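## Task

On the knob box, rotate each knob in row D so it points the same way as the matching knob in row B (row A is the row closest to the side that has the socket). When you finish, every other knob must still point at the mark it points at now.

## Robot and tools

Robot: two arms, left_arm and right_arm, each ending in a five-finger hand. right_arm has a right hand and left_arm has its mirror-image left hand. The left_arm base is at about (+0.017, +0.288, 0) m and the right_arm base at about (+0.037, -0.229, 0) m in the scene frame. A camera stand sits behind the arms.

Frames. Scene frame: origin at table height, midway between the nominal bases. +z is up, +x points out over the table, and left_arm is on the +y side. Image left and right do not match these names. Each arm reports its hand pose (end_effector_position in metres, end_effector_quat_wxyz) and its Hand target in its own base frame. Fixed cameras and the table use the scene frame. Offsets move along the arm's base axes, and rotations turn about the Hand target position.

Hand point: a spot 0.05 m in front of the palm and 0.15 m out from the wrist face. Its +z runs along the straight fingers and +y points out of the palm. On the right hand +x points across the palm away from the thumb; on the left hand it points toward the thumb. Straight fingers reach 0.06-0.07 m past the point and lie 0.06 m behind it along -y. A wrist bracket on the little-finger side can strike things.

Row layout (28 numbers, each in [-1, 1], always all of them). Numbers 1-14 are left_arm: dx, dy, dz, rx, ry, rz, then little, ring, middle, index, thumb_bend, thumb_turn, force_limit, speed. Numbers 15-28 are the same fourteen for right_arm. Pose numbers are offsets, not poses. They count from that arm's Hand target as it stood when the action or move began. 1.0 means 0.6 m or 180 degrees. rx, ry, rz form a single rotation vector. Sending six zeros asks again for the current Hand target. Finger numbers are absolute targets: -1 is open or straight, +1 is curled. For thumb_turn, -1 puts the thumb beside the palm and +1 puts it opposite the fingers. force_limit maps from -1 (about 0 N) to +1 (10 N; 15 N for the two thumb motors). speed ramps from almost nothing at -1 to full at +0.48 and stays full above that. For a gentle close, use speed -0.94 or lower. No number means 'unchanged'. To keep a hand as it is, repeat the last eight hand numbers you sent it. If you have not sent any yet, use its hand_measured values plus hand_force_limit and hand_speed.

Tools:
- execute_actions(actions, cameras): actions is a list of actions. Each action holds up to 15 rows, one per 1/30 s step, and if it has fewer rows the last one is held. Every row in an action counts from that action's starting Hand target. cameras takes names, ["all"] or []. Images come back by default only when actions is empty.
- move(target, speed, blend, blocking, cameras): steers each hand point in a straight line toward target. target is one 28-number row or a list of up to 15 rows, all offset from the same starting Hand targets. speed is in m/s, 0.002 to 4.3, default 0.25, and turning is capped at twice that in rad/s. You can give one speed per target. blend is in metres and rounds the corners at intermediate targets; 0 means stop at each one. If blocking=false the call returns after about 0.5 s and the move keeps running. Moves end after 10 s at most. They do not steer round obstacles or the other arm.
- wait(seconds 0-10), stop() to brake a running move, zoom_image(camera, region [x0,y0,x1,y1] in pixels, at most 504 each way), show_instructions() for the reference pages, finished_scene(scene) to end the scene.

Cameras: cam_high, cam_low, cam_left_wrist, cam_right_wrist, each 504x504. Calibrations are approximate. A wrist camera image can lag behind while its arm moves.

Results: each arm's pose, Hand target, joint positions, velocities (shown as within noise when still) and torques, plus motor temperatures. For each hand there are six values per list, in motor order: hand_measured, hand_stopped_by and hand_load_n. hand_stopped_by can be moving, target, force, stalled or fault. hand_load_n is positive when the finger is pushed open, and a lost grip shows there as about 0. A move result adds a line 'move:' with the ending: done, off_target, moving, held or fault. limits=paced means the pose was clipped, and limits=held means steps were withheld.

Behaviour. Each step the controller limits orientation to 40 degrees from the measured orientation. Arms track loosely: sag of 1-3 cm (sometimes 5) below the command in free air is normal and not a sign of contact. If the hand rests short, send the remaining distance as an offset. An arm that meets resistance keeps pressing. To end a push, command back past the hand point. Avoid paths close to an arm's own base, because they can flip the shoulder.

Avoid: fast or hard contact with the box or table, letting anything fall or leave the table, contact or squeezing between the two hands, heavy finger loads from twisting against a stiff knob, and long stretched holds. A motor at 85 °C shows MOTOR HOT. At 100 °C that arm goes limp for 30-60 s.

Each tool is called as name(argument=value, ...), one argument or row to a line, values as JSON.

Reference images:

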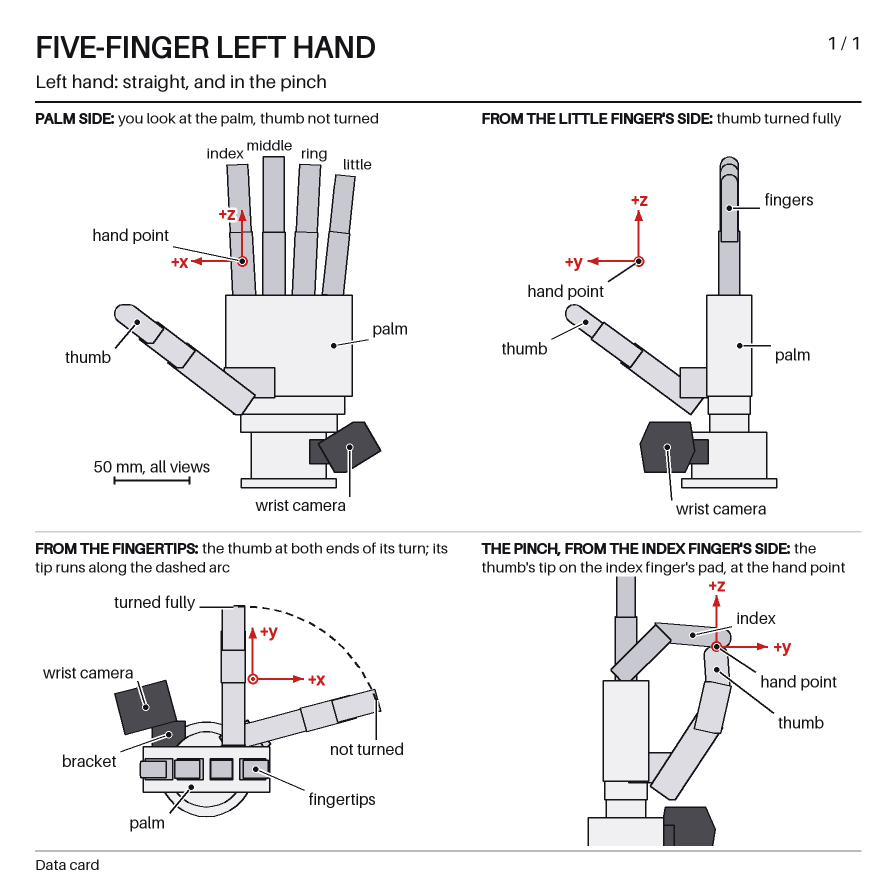

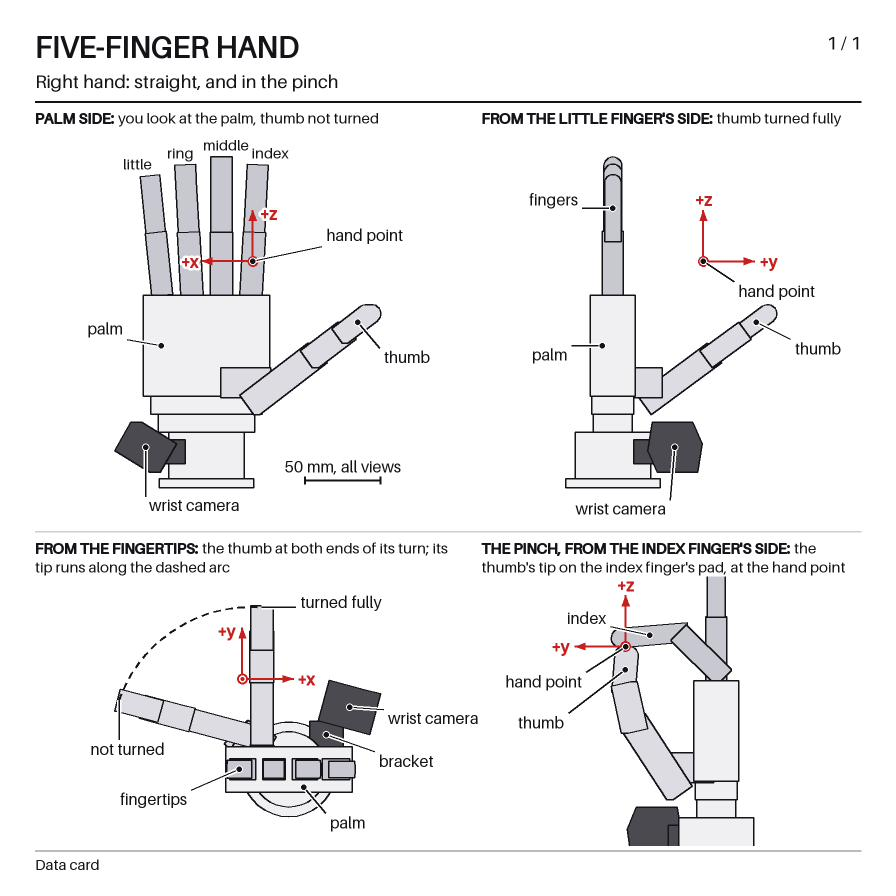

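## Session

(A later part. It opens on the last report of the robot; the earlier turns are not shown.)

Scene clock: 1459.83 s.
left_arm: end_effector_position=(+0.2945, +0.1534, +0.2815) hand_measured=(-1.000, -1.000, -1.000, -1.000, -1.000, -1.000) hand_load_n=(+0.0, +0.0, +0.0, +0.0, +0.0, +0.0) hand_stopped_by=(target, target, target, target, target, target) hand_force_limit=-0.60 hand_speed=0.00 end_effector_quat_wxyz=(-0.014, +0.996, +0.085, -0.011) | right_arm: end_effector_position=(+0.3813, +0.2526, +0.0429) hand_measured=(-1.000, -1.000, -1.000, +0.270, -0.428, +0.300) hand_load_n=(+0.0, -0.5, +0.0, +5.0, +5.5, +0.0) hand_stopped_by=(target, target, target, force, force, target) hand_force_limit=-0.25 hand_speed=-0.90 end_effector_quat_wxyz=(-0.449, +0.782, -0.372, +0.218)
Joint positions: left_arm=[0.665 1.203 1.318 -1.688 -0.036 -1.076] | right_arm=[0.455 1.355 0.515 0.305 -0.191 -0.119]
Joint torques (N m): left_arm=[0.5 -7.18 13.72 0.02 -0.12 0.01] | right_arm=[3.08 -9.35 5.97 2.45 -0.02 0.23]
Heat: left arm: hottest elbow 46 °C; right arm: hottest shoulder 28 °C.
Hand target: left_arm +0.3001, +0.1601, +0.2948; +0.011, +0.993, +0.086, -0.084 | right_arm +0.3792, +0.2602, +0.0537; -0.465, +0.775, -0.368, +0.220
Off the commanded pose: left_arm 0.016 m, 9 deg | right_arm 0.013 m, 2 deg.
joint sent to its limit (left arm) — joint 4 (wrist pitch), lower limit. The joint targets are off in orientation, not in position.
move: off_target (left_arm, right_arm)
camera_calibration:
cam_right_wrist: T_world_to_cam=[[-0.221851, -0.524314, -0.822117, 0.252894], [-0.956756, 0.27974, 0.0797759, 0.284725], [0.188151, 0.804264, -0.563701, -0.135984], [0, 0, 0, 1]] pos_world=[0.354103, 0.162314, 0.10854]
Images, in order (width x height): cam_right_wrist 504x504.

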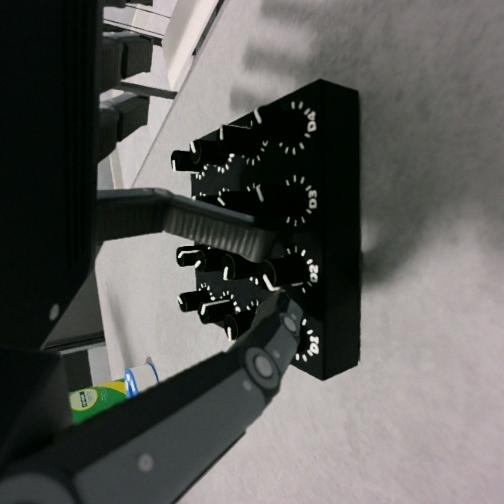

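move(
  target=[
    [0,0,0,0,0,0,-1,-1,-1,-1,-1,-1,-0.6,0,0,0,0,0,0,0,-1,-1,-1,0.18,-0.48,0.3,-0.25,-0.9],
    [0,0,0,0,0,0,-1,-1,-1,-1,-1,-1,-0.6,0,0,0,0.045,0,0,0,-1,-1,-1,0.18,-0.48,0.3,-0.25,-0.9],
    [0,0,0,0,0,0,-1,-1,-1,-1,-1,-1,-0.6,0,-0.0053,0.0038,0.045,0,0,0.2483,-1,-1,-1,0.18,-0.48,0.3,-0.25,-0.9],
    [0,0,0,0,0,0,-1,-1,-1,-1,-1,-1,-0.6,0,-0.0053,0.0038,0.045,0,0,0.1567,-1,-1,-1,0.18,-0.48,0.3,-0.25,-0.9],
    [0,0,0,0,0,0,-1,-1,-1,-1,-1,-1,-0.6,0,-0.0053,0.0038,0.0072,0,0,0.1567,-1,-1,-1,0.18,-0.48,0.3,-0.25,-0.9],
  ],
  speed=[0.1,0.1,0.2,0.2,0.12],
  cameras=["cam_right_wrist"],
)

zoom_image(
  camera="cam_right_wrist",
  region=[230, 190, 390, 350],
)

Scene clock: 1510.47 s.
left_arm: end_effector_position=(+0.2945, +0.1534, +0.2815) hand_measured=(-1.000, -1.000, -1.000, -1.000, -1.000, -1.000) hand_load_n=(+0.0, -0.5, +0.0, +0.0, +0.0, +0.0) hand_stopped_by=(target, target, target, target, target, target) hand_force_limit=-0.60 hand_speed=0.00 end_effector_quat_wxyz=(-0.014, +0.996, +0.085, -0.011) | right_arm: end_effector_position=(+0.3801, +0.2577, +0.0634) hand_measured=(-1.000, -1.000, -1.000, +0.180, -0.480, +0.300) hand_load_n=(+0.0, +0.0, +0.0, +0.0, +0.0, +0.0) hand_stopped_by=(target, target, target, target, target, target) hand_force_limit=-0.25 hand_speed=-0.90 end_effector_quat_wxyz=(-0.504, +0.841, -0.168, +0.106)
Joint positions: left_arm=[0.665 1.203 1.318 -1.688 -0.036 -1.076] | right_arm=[0.315 1.422 0.671 0.072 -0.727 -0.502]
Joint torques (N m): left_arm=[0.56 -7.3 13.7 -0.01 -0.13 0.01] | right_arm=[2.78 -7.88 6.19 2.07 -0.13 0.18]
Heat: left arm: hottest elbow 46 °C; right arm: hottest elbow 29 °C.
Hand target: left_arm +0.3001, +0.1601, +0.2948; +0.011, +0.993, +0.086, -0.084 | right_arm +0.3760, +0.2626, +0.0580; -0.505, +0.841, -0.168, +0.100
Off the commanded pose: left_arm 0.016 m, 9 deg | right_arm 0.008 m, 1 deg.
joint sent to its limit (left arm) — joint 4 (wrist pitch), lower limit. The joint targets are off in orientation, not in position.
move: off_target (left_arm)
camera_calibration:
cam_right_wrist: T_world_to_cam=[[0.0666523, -0.539603, -0.839277, 0.167526], [-0.976373, -0.208563, 0.056553, 0.415334], [-0.205558, 0.815678, -0.540755, 0.016927], [0, 0, 0, 1]] pos_world=[0.397835, 0.163214, 0.126266]
Images, in order (width x height): cam_right_wrist 504x504.

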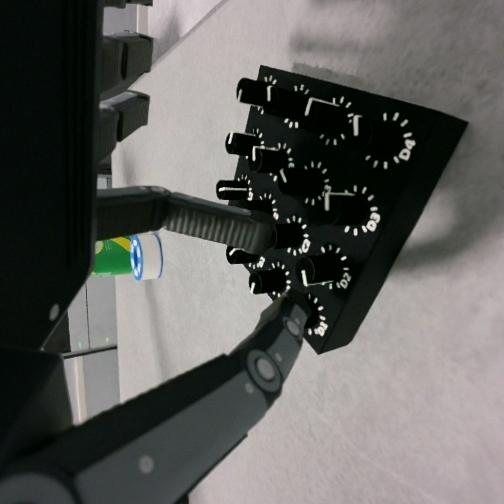

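Scaled by 3.150 from the camera's 504x504 image, which has a finer 720x720 frame.

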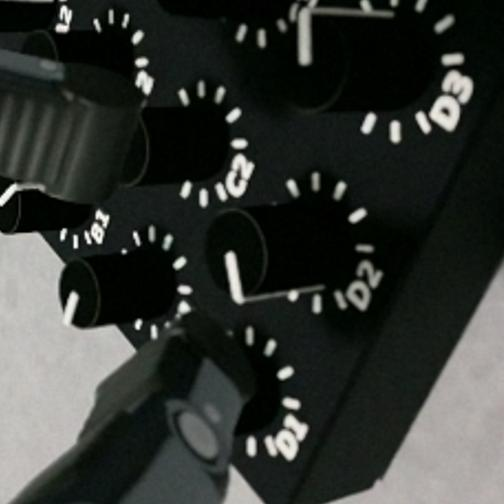

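move(
  target=[
    [0,0,0,0,0,0,-1,-1,-1,-1,-1,-1,-0.6,0,-0.0035,-0.0013,0.013,0,0,0,-1,-1,-1,0.18,-0.48,0.3,-0.25,-0.9],
    [0,0,0,0,0,0,-1,-1,-1,-1,-1,-1,-0.6,0,-0.0035,-0.0013,-0.0310,0,0,0,-1,-1,-1,0.18,-0.48,0.3,-0.25,-0.9],
  ],
  speed=0.1,
)

Scene clock: 1535.67 s.
left_arm: end_effector_position=(+0.2945, +0.1534, +0.2815) hand_measured=(-1.000, -1.000, -1.000, -1.000, -1.000, -1.000) hand_load_n=(+0.0, +0.0, +0.0, +0.0, +0.0, +0.0) hand_stopped_by=(target, target, target, target, target, target) hand_force_limit=-0.60 hand_speed=0.00 end_effector_quat_wxyz=(-0.014, +0.996, +0.085, -0.011) | right_arm: end_effector_position=(+0.3775, +0.2569, +0.0432) hand_measured=(-1.000, -1.000, -1.000, +0.180, -0.480, +0.300) hand_load_n=(+0.0, -0.5, +0.0, +0.0, +0.0, +0.0) hand_stopped_by=(target, target, target, target, target, target) hand_force_limit=-0.25 hand_speed=-0.90 end_effector_quat_wxyz=(-0.503, +0.841, -0.169, +0.104)
Joint positions: left_arm=[0.665 1.203 1.318 -1.688 -0.036 -1.076] | right_arm=[0.315 1.466 0.645 0.138 -0.727 -0.502]
Joint torques (N m): left_arm=[0.44 -7.18 13.72 0.01 -0.12 0] | right_arm=[2.55 -8.59 5.94 2.15 -0.17 0.16]
Heat: left arm: hottest elbow 46 °C; right arm: hottest elbow 29 °C.
Hand target: left_arm +0.3001, +0.1601, +0.2948; +0.011, +0.993, +0.086, -0.084 | right_arm +0.3739, +0.2618, +0.0394; -0.505, +0.841, -0.168, +0.100
Off the commanded pose: left_arm 0.016 m, 9 deg | right_arm 0.007 m, 1 deg.
joint sent to its limit (left arm) — joint 4 (wrist pitch), lower limit. The joint targets are off in orientation, not in position.
move: off_target (left_arm)

move(
  target=[
    [0,0,0,0,0,0,-1,-1,-1,-1,-1,-1,-0.6,0,0.0035,-0.003,0.0155,0,0,-0.0528,-1,-1,-1,0.18,-0.48,0.3,-0.25,-0.9],
    [0,0,0,0,0,0,-1,-1,-1,-1,-1,-1,-0.6,0,0.0035,-0.003,0.0155,0,0,-0.0528,-1,-1,-1,0.35,-0.1,0.3,-0.25,-0.9],
  ],
  speed=0.12,
  cameras=["cam_right_wrist"],
)

zoom_image(
  camera="cam_right_wrist",
  region=[230, 190, 350, 310],
)

Scene clock: 1554.97 s.
left_arm: end_effector_position=(+0.2945, +0.1534, +0.2815) hand_measured=(-1.000, -1.000, -1.000, -1.000, -1.000, -1.000) hand_load_n=(+0.0, +0.0, +0.0, +0.0, +0.0, +0.0) hand_stopped_by=(target, target, target, target, target, target) hand_force_limit=-0.60 hand_speed=0.00 end_effector_quat_wxyz=(-0.014, +0.996, +0.085, -0.011) | right_arm: end_effector_position=(+0.3807, +0.2550, +0.0436) hand_measured=(-1.000, -1.000, -1.000, +0.280, -0.418, +0.300) hand_load_n=(+0.0, +0.0, +0.0, +4.0, +6.0, +2.0) hand_stopped_by=(target, target, target, force, force, target) hand_force_limit=-0.25 hand_speed=-0.90 end_effector_quat_wxyz=(-0.488, +0.827, -0.241, +0.141)
Joint positions: left_arm=[0.665 1.203 1.318 -1.688 -0.036 -1.076] | right_arm=[0.347 1.425 0.593 0.224 -0.564 -0.355]
Joint torques (N m): left_arm=[0.5 -7.18 13.74 0.01 -0.13 0.01] | right_arm=[2.78 -9.93 5.78 2 -0.19 0.2]
Heat: left arm: hottest elbow 46 °C; right arm: hottest shoulder 28 °C.
Hand target: left_arm +0.3001, +0.1601, +0.2948; +0.011, +0.993, +0.086, -0.084 | right_arm +0.3760, +0.2599, +0.0488; -0.495, +0.824, -0.237, +0.142
Off the commanded pose: left_arm 0.016 m, 9 deg | right_arm 0.009 m, 1 deg.
joint sent to its limit (left arm) — joint 4 (wrist pitch), lower limit. The joint targets are off in orientation, not in position.
move: off_target (left_arm)
camera_calibration:
cam_right_wrist: T_world_to_cam=[[-0.0392215, -0.549845, -0.834345, 0.19208], [-0.996356, -0.0417657, 0.0743615, 0.380677], [-0.0757343, 0.834222, -0.546203, -0.0453562], [0, 0, 0, 1]] pos_world=[0.383388, 0.159351, 0.10718]
Images, in order (width x height): cam_right_wrist 504x504.

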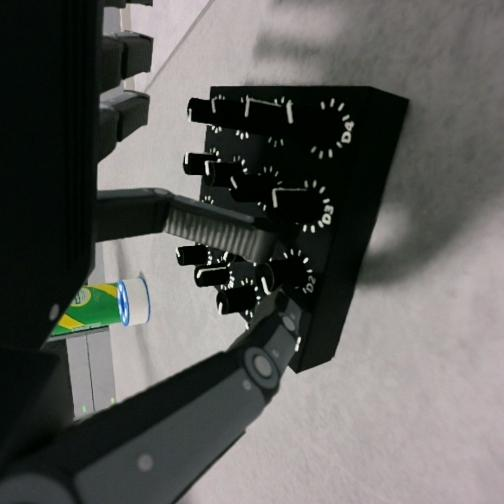

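Scaled by 4.200 from the camera's 504x504 image, which has a finer 720x720 frame.

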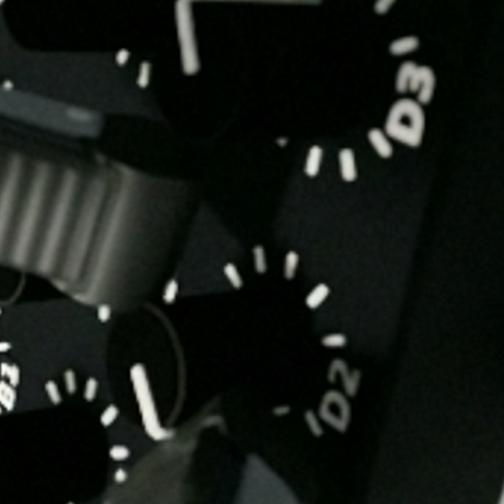

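move(
  target=[
    [0,0,0,0,0,0,-1,-1,-1,-1,-1,-1,-0.6,0,0.0015,0.001,0.005,0,0,-0.0278,-1,-1,-1,0.35,-0.1,0.3,-0.25,-0.9],
    [0,0,0,0,0,0,-1,-1,-1,-1,-1,-1,-0.6,0,0.0022,-0.0008,0.0075,0,0,-0.0834,-1,-1,-1,0.35,-0.1,0.3,-0.25,-0.9],
  ],
  speed=0.12,
  cameras=["cam_right_wrist"],
)

zoom_image(
  camera="cam_right_wrist",
  region=[230, 190, 350, 310],
)

Scene clock: 1568.80 s.
left_arm: end_effector_position=(+0.2945, +0.1534, +0.2815) hand_measured=(-1.000, -1.000, -1.000, -1.000, -1.000, -1.000) hand_load_n=(+0.0, +0.0, -0.5, +0.0, +0.0, +0.0) hand_stopped_by=(target, target, target, target, target, target) hand_force_limit=-0.60 hand_speed=0.00 end_effector_quat_wxyz=(-0.014, +0.996, +0.085, -0.011) | right_arm: end_effector_position=(+0.3802, +0.2507, +0.0434) hand_measured=(-1.000, -1.000, -1.000, +0.280, -0.416, +0.300) hand_load_n=(+0.0, +0.0, +0.5, +1.5, +1.5, -1.0) hand_stopped_by=(target, target, target, force, force, target) hand_force_limit=-0.25 hand_speed=-0.90 end_effector_quat_wxyz=(-0.457, +0.793, -0.348, +0.204)
Joint positions: left_arm=[0.665 1.203 1.318 -1.688 -0.036 -1.076] | right_arm=[0.427 1.359 0.521 0.294 -0.268 -0.166]
Joint torques (N m): left_arm=[0.5 -7.18 13.74 -0.01 -0.12 0.01] | right_arm=[3.25 -9.29 6.01 2.51 -0.08 0.25]
Heat: left arm: hottest elbow 46 °C; right arm: hottest shoulder 28 °C.
Hand target: left_arm +0.3001, +0.1601, +0.2948; +0.011, +0.993, +0.086, -0.084 | right_arm +0.3773, +0.2596, +0.0533; -0.472, +0.786, -0.342, +0.205
Off the commanded pose: left_arm 0.016 m, 9 deg | right_arm 0.014 m, 2 deg.
joint sent to its limit (left arm) — joint 4 (wrist pitch), lower limit. The joint targets are off in orientation, not in position.
move: off_target (left_arm, right_arm)
camera_calibration:
cam_right_wrist: T_world_to_cam=[[-0.187385, -0.535768, -0.82331, 0.2419], [-0.972417, 0.219693, 0.0783561, 0.305221], [0.138895, 0.815284, -0.562157, -0.118118], [0, 0, 0, 1]] pos_world=[0.358536, 0.158847, 0.108842]
Images, in order (width x height): cam_right_wrist 504x504.

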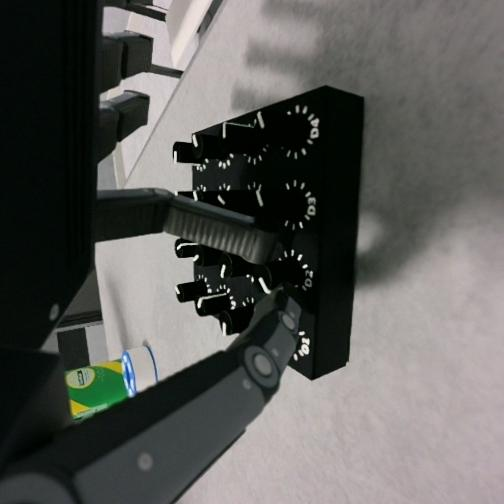

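Scaled by 4.200 from the camera's 504x504 image, which has a finer 720x720 frame.

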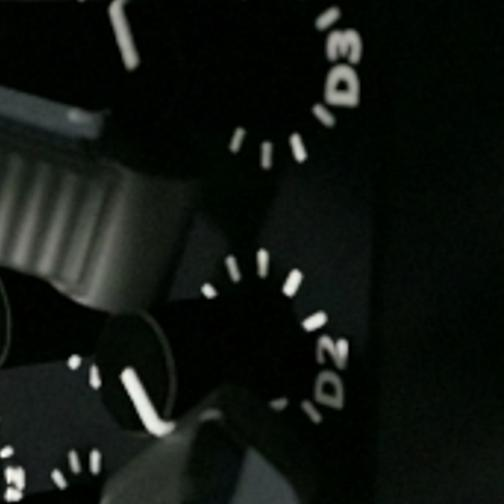

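move(
  target=[
    [0,0,0,0,0,0,-1,-1,-1,-1,-1,-1,-0.6,0,0,0,0,0,0,0,-1,-1,-1,0.18,-0.48,0.3,-0.25,-0.9],
    [0,0,0,0,0,0,-1,-1,-1,-1,-1,-1,-0.6,0,0,0,0.037,0,0,0,-1,-1,-1,0.18,-0.48,0.3,-0.25,-0.9],
    [0,0,0,0,0,0,-1,-1,-1,-1,-1,-1,-0.6,0,-0.0063,0.0043,0.037,0,0,0.2278,-1,-1,-1,0.18,-0.48,0.3,-0.25,-0.9],
    [0,0,0,0,0,0,-1,-1,-1,-1,-1,-1,-0.6,0,-0.0063,0.0043,0.037,0,0,0.1361,-1,-1,-1,0.18,-0.48,0.3,-0.25,-0.9],
    [0,0,0,0,0,0,-1,-1,-1,-1,-1,-1,-0.6,0,-0.0063,0.0043,-0.0232,0,0,0.1361,-1,-1,-1,0.18,-0.48,0.3,-0.25,-0.9],
  ],
  speed=[0.1,0.1,0.2,0.2,0.1],
  cameras=["cam_right_wrist"],
)

zoom_image(
  camera="cam_right_wrist",
  region=[230, 190, 350, 310],
)

Scene clock: 1615.83 s.
left_arm: end_effector_position=(+0.2945, +0.1534, +0.2815) hand_measured=(-1.000, -1.000, -1.000, -1.000, -1.000, -1.000) hand_load_n=(+0.0, +0.0, +0.0, +0.0, +0.0, +0.0) hand_stopped_by=(target, target, target, target, target, target) hand_force_limit=-0.60 hand_speed=0.00 end_effector_quat_wxyz=(-0.014, +0.996, +0.085, -0.011) | right_arm: end_effector_position=(+0.3767, +0.2570, +0.0422) hand_measured=(-1.000, -1.000, -1.000, +0.180, -0.480, +0.300) hand_load_n=(+0.0, +0.0, +0.0, -1.0, +0.0, +0.0) hand_stopped_by=(target, target, target, target, target, target) hand_force_limit=-0.25 hand_speed=-0.90 end_effector_quat_wxyz=(-0.503, +0.841, -0.169, +0.104)
Joint positions: left_arm=[0.665 1.203 1.318 -1.688 -0.036 -1.076] | right_arm=[0.316 1.467 0.644 0.139 -0.726 -0.501]
Joint torques (N m): left_arm=[0.5 -7.24 13.7 -0.01 -0.12 0.01] | right_arm=[2.55 -8.35 6 2.15 -0.18 0.17]
Heat: left arm: hottest elbow 46 °C; right arm: hottest shoulder 28 °C.
Hand target: left_arm +0.3001, +0.1601, +0.2948; +0.011, +0.993, +0.086, -0.084 | right_arm +0.3734, +0.2622, +0.0392; -0.505, +0.841, -0.168, +0.100
Off the commanded pose: left_arm 0.016 m, 9 deg | right_arm 0.007 m, 0 deg.
joint sent to its limit (left arm) — joint 4 (wrist pitch), lower limit. The joint targets are off in orientation, not in position.
move: off_target (left_arm)
camera_calibration:
cam_right_wrist: T_world_to_cam=[[0.0616685, -0.541415, -0.838491, 0.151887], [-0.976042, -0.20834, 0.0627408, 0.412559], [-0.20866, 0.814533, -0.541292, 0.00684091], [0, 0, 0, 1]] pos_world=[0.394736, 0.162615, 0.105175]
Images, in order (width x height): cam_right_wrist 504x504.

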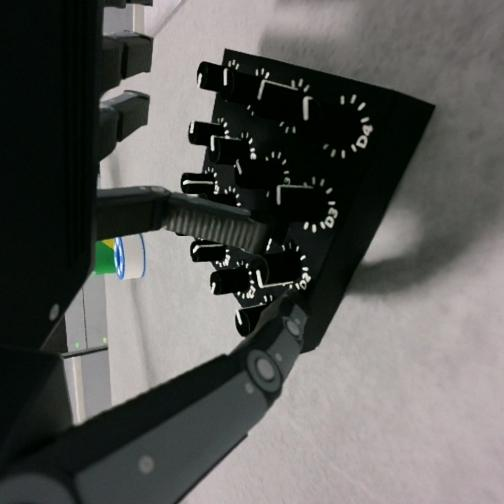

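Scaled by 4.200 from the camera's 504x504 image, which has a finer 720x720 frame.

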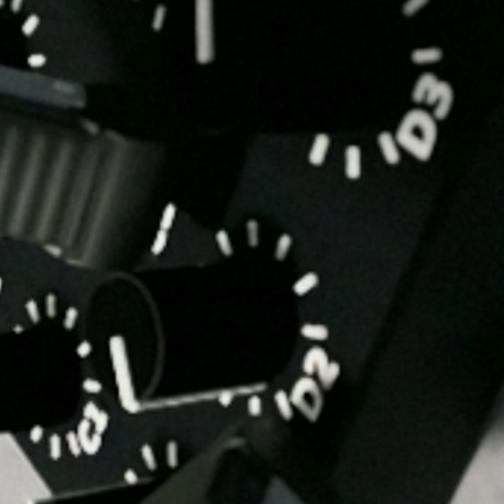

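move(
  target=[0,0,0,0,0,0,-1,-1,-1,-1,-1,-1,-0.6,0,0.0022,-0.0008,0.0167,0,0,-0.0528,-1,-1,-1,0.18,-0.48,0.3,-0.25,-0.9],
  speed=0.12,
  cameras=["cam_right_wrist"],
)

zoom_image(
  camera="cam_right_wrist",
  region=[230, 190, 350, 310],
)

Scene clock: 1632.93 s.
left_arm: end_effector_position=(+0.2945, +0.1534, +0.2815) hand_measured=(-1.000, -1.000, -1.000, -1.000, -1.000, -1.000) hand_load_n=(+0.0, +0.0, +0.0, +0.0, +0.0, +0.0) hand_stopped_by=(target, target, target, target, target, target) hand_force_limit=-0.60 hand_speed=0.00 end_effector_quat_wxyz=(-0.014, +0.996, +0.085, -0.011) | right_arm: end_effector_position=(+0.3778, +0.2565, +0.0432) hand_measured=(-1.000, -1.000, -1.000, +0.180, -0.480, +0.300) hand_load_n=(+0.0, +0.0, +0.0, +0.0, +0.0, +0.0) hand_stopped_by=(target, target, target, target, target, target) hand_force_limit=-0.25 hand_speed=-0.90 end_effector_quat_wxyz=(-0.487, +0.828, -0.242, +0.138)
Joint positions: left_arm=[0.665 1.203 1.318 -1.688 -0.036 -1.076] | right_arm=[0.353 1.423 0.592 0.217 -0.563 -0.352]
Joint torques (N m): left_arm=[0.5 -7.18 13.72 -0.01 -0.12 0.01] | right_arm=[2.78 -9.93 5.7 2.29 -0.03 0.15]
Heat: left arm: hottest elbow 46 °C; right arm: hottest shoulder 28 °C.
Hand target: left_arm +0.3001, +0.1601, +0.2948; +0.011, +0.993, +0.086, -0.084 | right_arm +0.3749, +0.2615, +0.0492; -0.495, +0.824, -0.237, +0.142
Off the commanded pose: left_arm 0.016 m, 9 deg | right_arm 0.009 m, 1 deg.
joint sent to its limit (left arm) — joint 4 (wrist pitch), lower limit. The joint targets are off in orientation, not in position.
move: off_target (left_arm)
camera_calibration:
cam_right_wrist: T_world_to_cam=[[-0.0438361, -0.550611, -0.83361, 0.194438], [-0.995666, -0.0444261, 0.081702, 0.378048], [-0.0820201, 0.833579, -0.546277, -0.044496], [0, 0, 0, 1]] pos_world=[0.381283, 0.160946, 0.106891]
Images, in order (width x height): cam_right_wrist 504x504.

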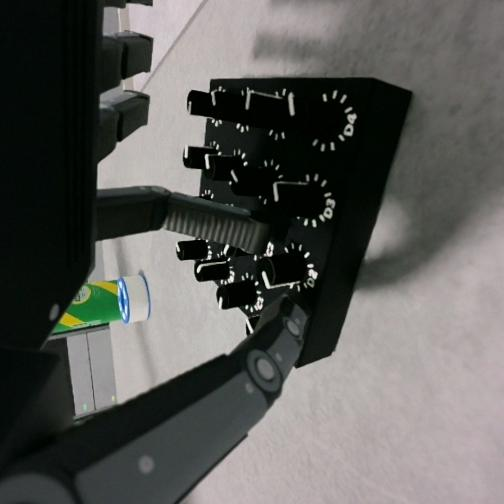

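Scaled by 4.200 from the camera's 504x504 image, which has a finer 720x720 frame.

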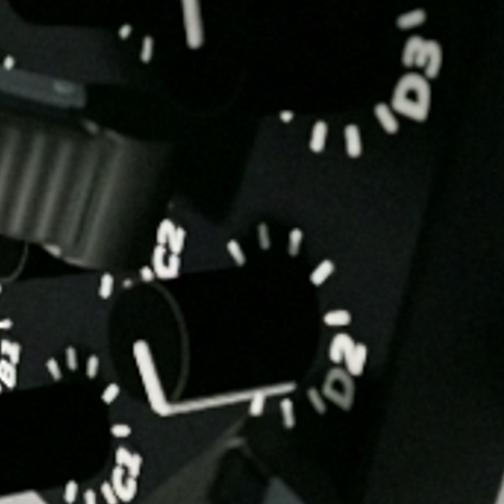

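move(
  target=[
    [0,0,0,0,0,0,-1,-1,-1,-1,-1,-1,-0.6,0,0,0,0,0,0,0,-1,-1,-1,0.36,-0.1,0.3,-0.15,-0.9],
    [0,0,0,0,0,0,-1,-1,-1,-1,-1,-1,-0.6,0,0.0015,0.001,0.005,0,0,-0.0278,-1,-1,-1,0.36,-0.1,0.3,-0.15,-0.9],
  ],
  speed=0.12,
  cameras=["cam_right_wrist"],
)

zoom_image(
  camera="cam_right_wrist",
  region=[230, 190, 350, 310],
)

Scene clock: 1646.13 s.
left_arm: end_effector_position=(+0.2945, +0.1534, +0.2815) hand_measured=(-1.000, -1.000, -1.000, -1.000, -1.000, -1.000) hand_load_n=(+0.0, +0.0, +0.0, +0.0, +0.0, +0.0) hand_stopped_by=(target, target, target, target, target, target) hand_force_limit=-0.60 hand_speed=0.00 end_effector_quat_wxyz=(-0.014, +0.996, +0.085, -0.011) | right_arm: end_effector_position=(+0.3796, +0.2553, +0.0440) hand_measured=(-1.000, -1.000, -1.000, +0.280, -0.424, +0.300) hand_load_n=(+0.0, +0.0, +0.0, +5.0, +6.0, +1.0) hand_stopped_by=(target, target, target, force, force, target) hand_force_limit=-0.15 hand_speed=-0.90 end_effector_quat_wxyz=(-0.477, +0.818, -0.277, +0.162)
Joint positions: left_arm=[0.665 1.203 1.318 -1.688 -0.036 -1.076] | right_arm=[0.377 1.399 0.568 0.248 -0.464 -0.288]
Joint torques (N m): left_arm=[0.56 -7.3 13.71 0.01 -0.11 0.01] | right_arm=[2.96 -9.88 5.81 2.35 -0.17 0.29]
Heat: left arm: hottest elbow 46 °C; right arm: hottest shoulder 28 °C.
Hand target: left_arm +0.3001, +0.1601, +0.2948; +0.011, +0.993, +0.086, -0.084 | right_arm +0.3758, +0.2622, +0.0523; -0.488, +0.813, -0.273, +0.163
Off the commanded pose: left_arm 0.016 m, 9 deg | right_arm 0.011 m, 2 deg.
joint sent to its limit (left arm) — joint 4 (wrist pitch), lower limit. The joint targets are off in orientation, not in position.
move: off_target (left_arm, right_arm)
camera_calibration:
cam_right_wrist: T_world_to_cam=[[-0.0905612, -0.552911, -0.828304, 0.212516], [-0.995872, 0.0451658, 0.0787328, 0.357053], [-0.00612119, 0.832015, -0.554719, -0.0709418], [0, 0, 0, 1]] pos_world=[0.37439, 0.1604, 0.108563]
Images, in order (width x height): cam_right_wrist 504x504.

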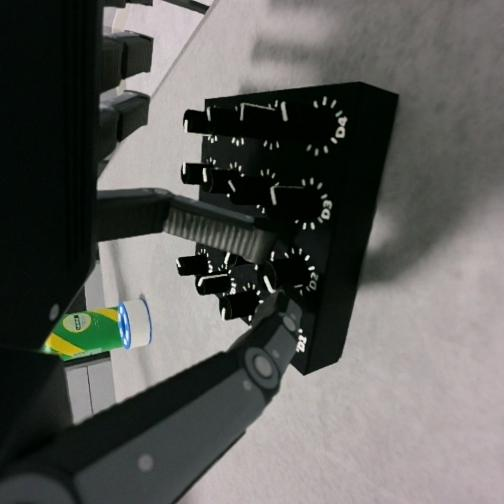

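Scaled by 4.200 from the camera's 504x504 image, which has a finer 720x720 frame.

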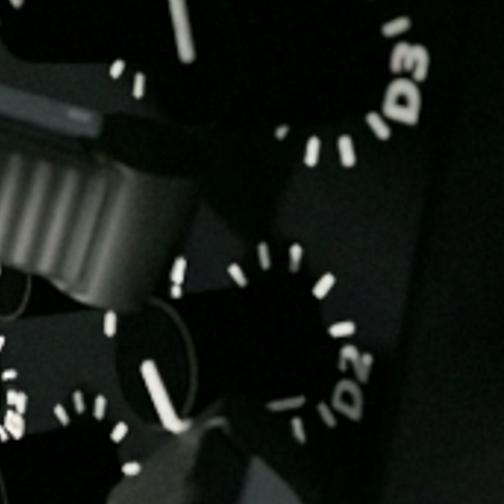

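move(
  target=[0,0,0,0,0,0,-1,-1,-1,-1,-1,-1,-0.6,0,0.0007,-0.0008,0.0015,0,0,-0.0278,-1,-1,-1,0.36,-0.1,0.3,-0.15,-0.9],
  speed=0.12,
  cameras=["cam_right_wrist"],
)

zoom_image(
  camera="cam_right_wrist",
  region=[230, 190, 350, 310],
)

Scene clock: 1660.43 s.
left_arm: end_effector_position=(+0.2945, +0.1534, +0.2815) hand_measured=(-1.000, -1.000, -1.000, -1.000, -1.000, -1.000) hand_load_n=(+0.0, +0.0, +0.0, +0.0, +0.0, +0.0) hand_stopped_by=(target, target, target, target, target, target) hand_force_limit=-0.60 hand_speed=0.00 end_effector_quat_wxyz=(-0.014, +0.996, +0.085, -0.011) | right_arm: end_effector_position=(+0.3796, +0.2539, +0.0440) hand_measured=(-1.000, -1.000, -1.000, +0.280, -0.424, +0.300) hand_load_n=(+0.0, +0.0, +0.0, +4.5, +5.0, +0.5) hand_stopped_by=(target, target, target, force, force, target) hand_force_limit=-0.15 hand_speed=-0.90 end_effector_quat_wxyz=(-0.467, +0.807, -0.313, +0.183)
Joint positions: left_arm=[0.665 1.203 1.318 -1.688 -0.036 -1.076] | right_arm=[0.403 1.377 0.543 0.274 -0.365 -0.224]
Joint torques (N m): left_arm=[0.5 -7.18 13.74 0.03 -0.12 0.01] | right_arm=[2.9 -9.41 5.81 2.5 -0.09 0.29]
Heat: left arm: hottest elbow 46 °C; right arm: hottest shoulder 28 °C.
Hand target: left_arm +0.3001, +0.1601, +0.2948; +0.011, +0.993, +0.086, -0.084 | right_arm +0.3761, +0.2618, +0.0533; -0.480, +0.800, -0.308, +0.184
Off the commanded pose: left_arm 0.016 m, 9 deg | right_arm 0.013 m, 2 deg.
joint sent to its limit (left arm) — joint 4 (wrist pitch), lower limit. The joint targets are off in orientation, not in position.
move: off_target (left_arm, right_arm)
camera_calibration:
cam_right_wrist: T_world_to_cam=[[-0.139479, -0.546765, -0.825587, 0.228652], [-0.987991, 0.13282, 0.0789528, 0.331832], [0.0664855, 0.826684, -0.558724, -0.0957903], [0, 0, 0, 1]] pos_world=[0.366107, 0.160133, 0.109052]
Images, in order (width x height): cam_right_wrist 504x504.

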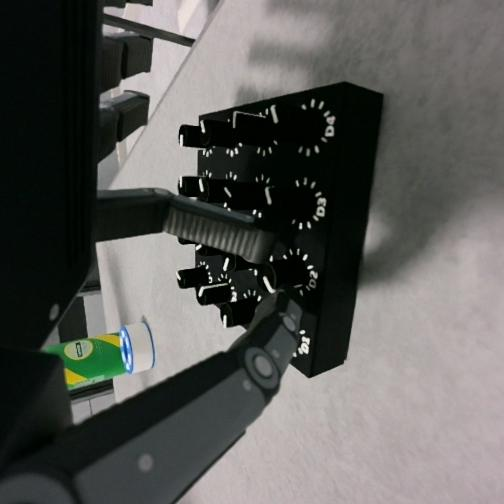

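Scaled by 4.200 from the camera's 504x504 image, which has a finer 720x720 frame.

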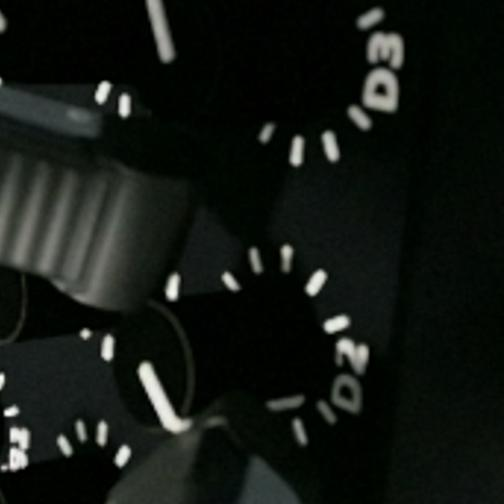

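move(
  target=[
    [0,0,0,0,0,0,-1,-1,-1,-1,-1,-1,-0.6,0,0.0003,-0.0008,0.0013,0,0,-0.0278,-1,-1,-1,0.36,-0.1,0.3,-0.15,-0.9],
    [0,0,0,0,0,0,-1,-1,-1,-1,-1,-1,-0.6,0,0.0003,-0.0022,0.0023,0,0,-0.0556,-1,-1,-1,0.36,-0.1,0.3,-0.15,-0.9],
  ],
  speed=0.12,
  cameras=["cam_right_wrist"],
)

zoom_image(
  camera="cam_right_wrist",
  region=[230, 190, 350, 310],
)

Scene clock: 1683.13 s.
left_arm: end_effector_position=(+0.2945, +0.1534, +0.2815) hand_measured=(-1.000, -1.000, -1.000, -1.000, -1.000, -1.000) hand_load_n=(+0.0, +0.5, +0.0, +0.0, +0.0, +0.0) hand_stopped_by=(target, target, target, target, target, target) hand_force_limit=-0.60 hand_speed=0.00 end_effector_quat_wxyz=(-0.014, +0.996, +0.085, -0.011) | right_arm: end_effector_position=(+0.3784, +0.2517, +0.0439) hand_measured=(-1.000, -1.000, -1.000, +0.280, -0.424, +0.300) hand_load_n=(+0.0, +0.0, +0.0, +3.0, +3.5, +0.0) hand_stopped_by=(target, target, target, force, force, target) hand_force_limit=-0.15 hand_speed=-0.90 end_effector_quat_wxyz=(-0.446, +0.778, -0.381, +0.224)
Joint positions: left_arm=[0.665 1.203 1.318 -1.688 -0.036 -1.076] | right_arm=[0.467 1.34 0.504 0.302 -0.157 -0.102]
Joint torques (N m): left_arm=[0.56 -7.3 13.75 0.01 -0.12 0.01] | right_arm=[3.31 -8.59 6.13 2.58 -0.05 0.22]
Heat: left arm: hottest elbow 46 °C; right arm: hottest shoulder 28 °C.
Hand target: left_arm +0.3001, +0.1601, +0.2948; +0.011, +0.993, +0.086, -0.084 | right_arm +0.3763, +0.2605, +0.0546; -0.463, +0.770, -0.377, +0.225
Off the commanded pose: left_arm 0.016 m, 9 deg | right_arm 0.014 m, 2 deg.
joint sent to its limit (left arm) — joint 4 (wrist pitch), lower limit. The joint targets are off in orientation, not in position.
move: off_target (left_arm, right_arm)
camera_calibration:
cam_right_wrist: T_world_to_cam=[[-0.234035, -0.52052, -0.821149, 0.256255], [-0.949657, 0.303328, 0.078384, 0.273463], [0.208277, 0.798155, -0.565305, -0.1402], [0, 0, 0, 1]] pos_world=[0.34887, 0.162338, 0.109733]
Images, in order (width x height): cam_right_wrist 504x504.

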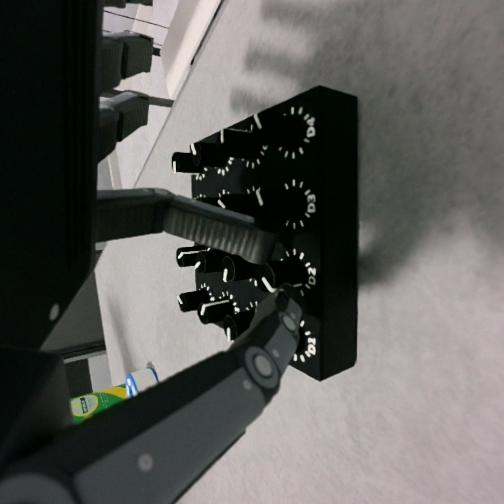

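Scaled by 4.200 from the camera's 504x504 image, which has a finer 720x720 frame.

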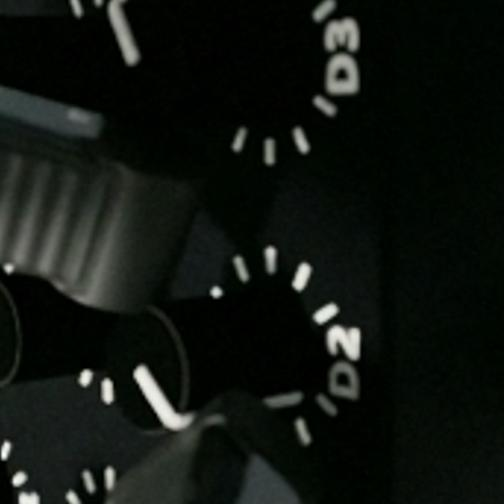

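move(
  target=[
    [0,0,0,0,0,0,-1,-1,-1,-1,-1,-1,-0.6,0,0,0,0,0,0,0,-1,-1,-1,0.18,-0.48,0.3,-0.25,-0.8],
    [0,0,0,0,0,0,-1,-1,-1,-1,-1,-1,-0.6,0,0,0,0.0345,0,0,0,-1,-1,-1,0.18,-0.48,0.3,-0.25,-0.8],
    [0,0,0,0,0,0,-1,-1,-1,-1,-1,-1,-0.6,0,-0.0048,0.0028,0.0345,0,0,0.2556,-1,-1,-1,0.18,-0.48,0.3,-0.25,-0.8],
    [0,0,0,0,0,0,-1,-1,-1,-1,-1,-1,-0.6,0,-0.0048,0.0028,0.0345,0,0,0.1639,-1,-1,-1,0.18,-0.48,0.3,-0.25,-0.8],
    [0,0,0,0,0,0,-1,-1,-1,-1,-1,-1,-0.6,0,-0.0048,0.0028,-0.0257,0,0,0.1639,-1,-1,-1,0.18,-0.48,0.3,-0.25,-0.8],
  ],
  speed=[0.1,0.12,0.25,0.25,0.1],
  cameras=["cam_right_wrist"],
)

zoom_image(
  camera="cam_right_wrist",
  region=[230, 190, 350, 310],
)

Scene clock: 1737.00 s.
left_arm: end_effector_position=(+0.2945, +0.1534, +0.2815) hand_measured=(-1.000, -1.000, -1.000, -1.000, -1.000, -1.000) hand_load_n=(+0.0, +0.0, +0.0, +0.0, +0.0, +0.0) hand_stopped_by=(target, target, target, target, target, target) hand_force_limit=-0.60 hand_speed=0.00 end_effector_quat_wxyz=(-0.014, +0.996, +0.085, -0.011) | right_arm: end_effector_position=(+0.3769, +0.2571, +0.0421) hand_measured=(-1.000, -1.000, -1.000, +0.180, -0.480, +0.300) hand_load_n=(-0.5, +0.0, +0.0, +0.0, +0.0, +0.0) hand_stopped_by=(target, target, target, target, target, target) hand_force_limit=-0.25 hand_speed=-0.80 end_effector_quat_wxyz=(-0.503, +0.841, -0.169, +0.104)
Joint positions: left_arm=[0.665 1.203 1.318 -1.688 -0.036 -1.076] | right_arm=[0.316 1.467 0.643 0.141 -0.725 -0.5]
Joint torques (N m): left_arm=[0.5 -7.24 13.72 0.02 -0.13 0.01] | right_arm=[2.61 -8.94 5.96 2.1 -0.18 0.21]
Heat: left arm: hottest elbow 46 °C; right arm: hottest shoulder 28 °C.
Hand target: left_arm +0.3001, +0.1601, +0.2948; +0.011, +0.993, +0.086, -0.084 | right_arm +0.3735, +0.2621, +0.0391; -0.505, +0.841, -0.168, +0.100
Off the commanded pose: left_arm 0.016 m, 9 deg | right_arm 0.007 m, 0 deg.
joint sent to its limit (left arm) — joint 4 (wrist pitch), lower limit. The joint targets are off in orientation, not in position.
move: off_target (left_arm)
camera_calibration:
cam_right_wrist: T_world_to_cam=[[0.061719, -0.541163, -0.83865, 0.151753], [-0.976208, -0.207724, 0.0621977, 0.412687], [-0.207867, 0.814858, -0.541108, 0.00642121], [0, 0, 0, 1]] pos_world=[0.394837, 0.162616, 0.105074]
Images, in order (width x height): cam_right_wrist 504x504.

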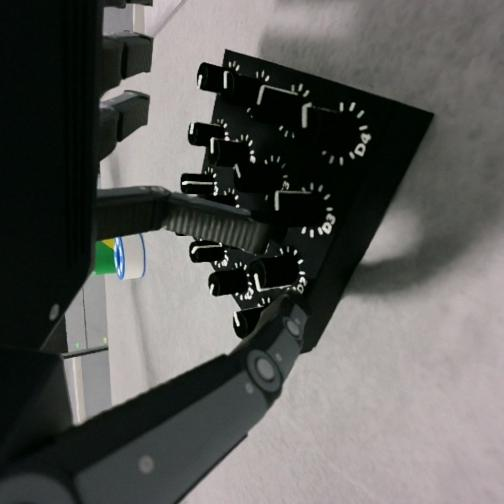

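Scaled by 4.200 from the camera's 504x504 image, which has a finer 720x720 frame.

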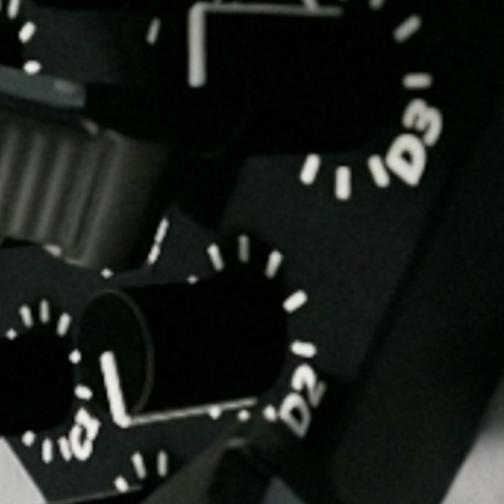

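move(
  target=[
    [0,0,0,0,0,0,-1,-1,-1,-1,-1,-1,-0.6,0,-0.001,0.0007,0.0150,0,0,-0.0528,-1,-1,-1,0.18,-0.48,0.3,-0.25,-0.9],
    [0,0,0,0,0,0,-1,-1,-1,-1,-1,-1,-0.6,0,-0.001,0.0007,0.0150,0,0,-0.0528,-1,-1,-1,0.40,-0.05,0.3,0.2,-0.9],
  ],
  speed=0.12,
  cameras=["cam_right_wrist"],
)

zoom_image(
  camera="cam_right_wrist",
  region=[230, 190, 350, 310],
)

Scene clock: 1772.63 s.
left_arm: end_effector_position=(+0.2945, +0.1534, +0.2815) hand_measured=(-1.000, -1.000, -1.000, -1.000, -1.000, -1.000) hand_load_n=(+0.0, +0.0, +0.0, +0.0, +0.0, +0.0) hand_stopped_by=(target, target, target, target, target, target) hand_force_limit=-0.60 hand_speed=0.00 end_effector_quat_wxyz=(-0.014, +0.996, +0.085, -0.011) | right_arm: end_effector_position=(+0.3766, +0.2579, +0.0427) hand_measured=(-1.000, -1.000, -1.000, +0.280, -0.420, +0.300) hand_load_n=(+0.0, +0.0, +0.0, +7.0, +9.5, +2.5) hand_stopped_by=(target, target, target, force, force, target) hand_force_limit=0.20 hand_speed=-0.90 end_effector_quat_wxyz=(-0.488, +0.827, -0.242, +0.140)
Joint positions: left_arm=[0.665 1.203 1.318 -1.688 -0.036 -1.076] | right_arm=[0.358 1.422 0.587 0.227 -0.557 -0.347]
Joint torques (N m): left_arm=[0.38 -7.18 13.74 -0.01 -0.12 0.01] | right_arm=[2.67 -9.58 5.67 2.07 -0.15 0.19]
Heat: left arm: hottest elbow 46 °C; right arm: hottest shoulder 28 °C.
Hand target: left_arm +0.3001, +0.1601, +0.2948; +0.011, +0.993, +0.086, -0.084 | right_arm +0.3728, +0.2626, +0.0482; -0.495, +0.824, -0.237, +0.142
Off the commanded pose: left_arm 0.016 m, 9 deg | right_arm 0.008 m, 1 deg.
joint sent to its limit (left arm) — joint 4 (wrist pitch), lower limit. The joint targets are off in orientation, not in position.
move: off_target (left_arm)
camera_calibration:
cam_right_wrist: T_world_to_cam=[[-0.0413744, -0.549948, -0.834173, 0.193653], [-0.996029, -0.043165, 0.0778598, 0.376911], [-0.078826, 0.834083, -0.545978, -0.0474528], [0, 0, 0, 1]] pos_world=[0.379686, 0.162348, 0.106286]
Images, in order (width x height): cam_right_wrist 504x504.

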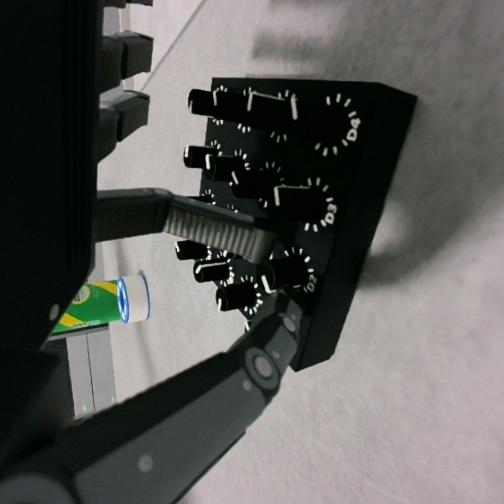

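Scaled by 4.200 from the camera's 504x504 image, which has a finer 720x720 frame.

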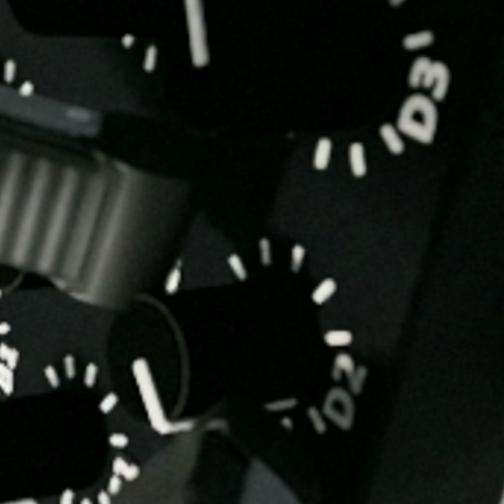

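move(
  target=[
    [0,0,0,0,0,0,-1,-1,-1,-1,-1,-1,-0.6,0,0.0013,0.0013,0.005,0,0,-0.0278,-1,-1,-1,0.40,-0.05,0.3,0.2,-0.9],
    [0,0,0,0,0,0,-1,-1,-1,-1,-1,-1,-0.6,0,0.0023,0.0005,0.0067,0,0,-0.0556,-1,-1,-1,0.40,-0.05,0.3,0.2,-0.9],
  ],
  speed=0.12,
  cameras=["cam_right_wrist"],
)

zoom_image(
  camera="cam_right_wrist",
  region=[230, 190, 350, 310],
)

Scene clock: 1792.83 s.
left_arm: end_effector_position=(+0.2945, +0.1534, +0.2815) hand_measured=(-1.000, -1.000, -1.000, -1.000, -1.000, -1.000) hand_load_n=(+0.0, +0.0, +0.0, +0.0, +0.0, +0.0) hand_stopped_by=(target, target, target, target, target, target) hand_force_limit=-0.60 hand_speed=0.00 end_effector_quat_wxyz=(-0.014, +0.996, +0.085, -0.011) | right_arm: end_effector_position=(+0.3772, +0.2549, +0.0425) hand_measured=(-1.000, -1.000, -1.000, +0.280, -0.420, +0.300) hand_load_n=(+0.0, +0.0, +0.0, +6.5, +7.5, +1.0) hand_stopped_by=(target, target, target, force, force, target) hand_force_limit=0.20 hand_speed=-0.90 end_effector_quat_wxyz=(-0.467, +0.807, -0.313, +0.183)
Joint positions: left_arm=[0.665 1.203 1.318 -1.688 -0.036 -1.076] | right_arm=[0.409 1.377 0.538 0.278 -0.36 -0.221]
Joint torques (N m): left_arm=[0.44 -7.18 13.72 0.02 -0.12 0.01] | right_arm=[2.9 -9.29 5.97 2.56 -0.13 0.32]
Heat: left arm: hottest elbow 46 °C; right arm: hottest shoulder 28 °C.
Hand target: left_arm +0.3001, +0.1601, +0.2948; +0.011, +0.993, +0.086, -0.084 | right_arm +0.3742, +0.2628, +0.0522; -0.480, +0.800, -0.308, +0.184
Off the commanded pose: left_arm 0.016 m, 9 deg | right_arm 0.013 m, 2 deg.
joint sent to its limit (left arm) — joint 4 (wrist pitch), lower limit. The joint targets are off in orientation, not in position.
move: off_target (left_arm, right_arm)
camera_calibration:
cam_right_wrist: T_world_to_cam=[[-0.140584, -0.547364, -0.825002, 0.228212], [-0.987881, 0.132919, 0.0801512, 0.329339], [0.0657868, 0.826272, -0.559417, -0.096934], [0, 0, 0, 1]] pos_world=[0.363808, 0.161233, 0.107652]
Images, in order (width x height): cam_right_wrist 504x504.

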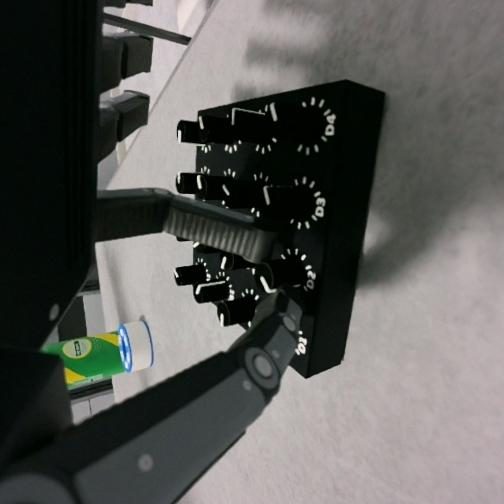

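Scaled by 4.200 from the camera's 504x504 image, which has a finer 720x720 frame.

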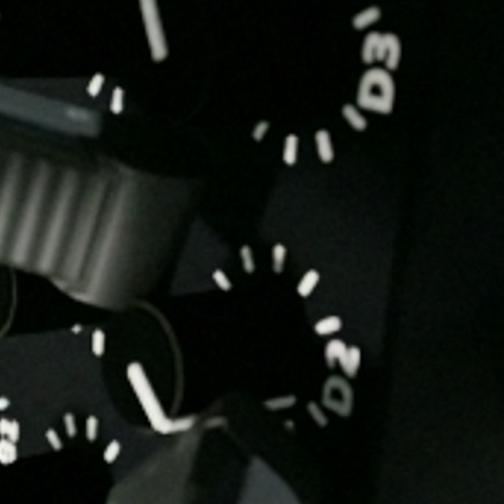

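move(
  target=[
    [0,0,0,0,0,0,-1,-1,-1,-1,-1,-1,-0.6,0,0.0015,-0.0012,0.0013,0,0,-0.0278,-1,-1,-1,0.40,-0.05,0.3,0.2,-0.9],
    [0,0,0,0,0,0,-1,-1,-1,-1,-1,-1,-0.6,0,0.0028,-0.0028,0.0023,0,0,-0.0528,-1,-1,-1,0.40,-0.05,0.3,0.2,-0.9],
  ],
  speed=0.12,
  cameras=["cam_right_wrist"],
)

zoom_image(
  camera="cam_right_wrist",
  region=[230, 190, 350, 310],
)

Scene clock: 1893.90 s.
left_arm: end_effector_position=(+0.2945, +0.1534, +0.2815) hand_measured=(-1.000, -1.000, -1.000, -1.000, -1.000, -1.000) hand_load_n=(+0.0, +0.0, +0.0, +0.0, +0.0, +0.0) hand_stopped_by=(target, target, target, target, target, target) hand_force_limit=-0.60 hand_speed=0.00 end_effector_quat_wxyz=(-0.014, +0.996, +0.085, -0.011) | right_arm: end_effector_position=(+0.3774, +0.2518, +0.0425) hand_measured=(-1.000, -1.000, -1.000, +0.280, -0.420, +0.300) hand_load_n=(+0.0, +0.0, +0.0, +4.5, +6.0, +1.0) hand_stopped_by=(target, target, target, force, force, target) hand_force_limit=0.20 hand_speed=-0.90 end_effector_quat_wxyz=(-0.446, +0.780, -0.378, +0.222)
Joint positions: left_arm=[0.665 1.203 1.318 -1.688 -0.036 -1.076] | right_arm=[0.466 1.343 0.503 0.304 -0.166 -0.108]
Joint torques (N m): left_arm=[0.44 -7.24 13.72 -0.01 -0.13 0.01] | right_arm=[3.19 -9.11 6.22 2.67 -0.03 0.28]
Heat: left arm: hottest elbow 46 °C; right arm: hottest shoulder 28 °C.
Hand target: left_arm +0.3001, +0.1601, +0.2948; +0.011, +0.993, +0.086, -0.084 | right_arm +0.3759, +0.2612, +0.0537; -0.463, +0.772, -0.373, +0.223
Off the commanded pose: left_arm 0.016 m, 9 deg | right_arm 0.015 m, 2 deg.
joint sent to its limit (left arm) — joint 4 (wrist pitch), lower limit. The joint targets are off in orientation, not in position.
move: off_target (left_arm, right_arm)
camera_calibration:
cam_right_wrist: T_world_to_cam=[[-0.230077, -0.524104, -0.819987, 0.254174], [-0.952255, 0.295002, 0.0786351, 0.27571], [0.200685, 0.798929, -0.566954, -0.138124], [0, 0, 0, 1]] pos_world=[0.348745, 0.16223, 0.108429]
Images, in order (width x height): cam_right_wrist 504x504.

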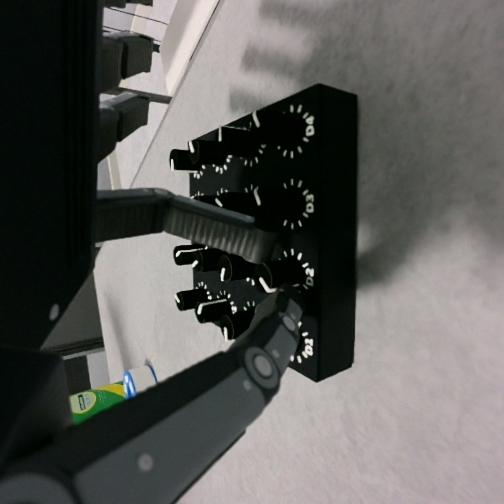

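Scaled by 4.200 from the camera's 504x504 image, which has a finer 720x720 frame.

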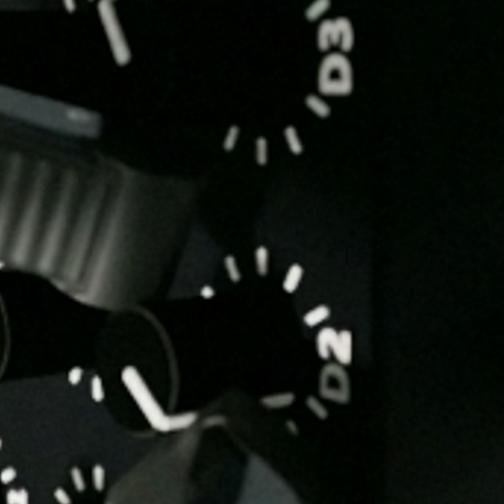

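zoom_image(
  camera="cam_right_wrist",
  region=[240, 220, 320, 300],
)

Scaled by 6.300 from the camera's 504x504 image, which has a finer 720x720 frame.

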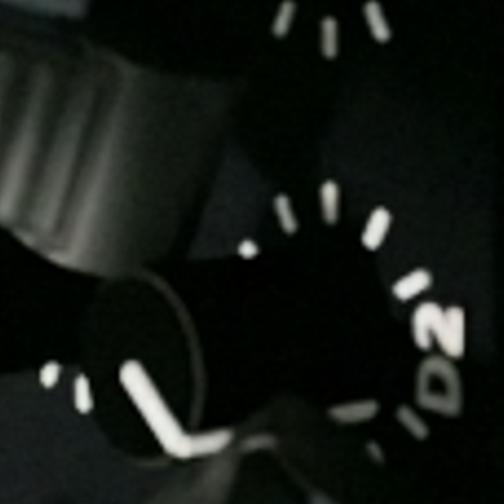

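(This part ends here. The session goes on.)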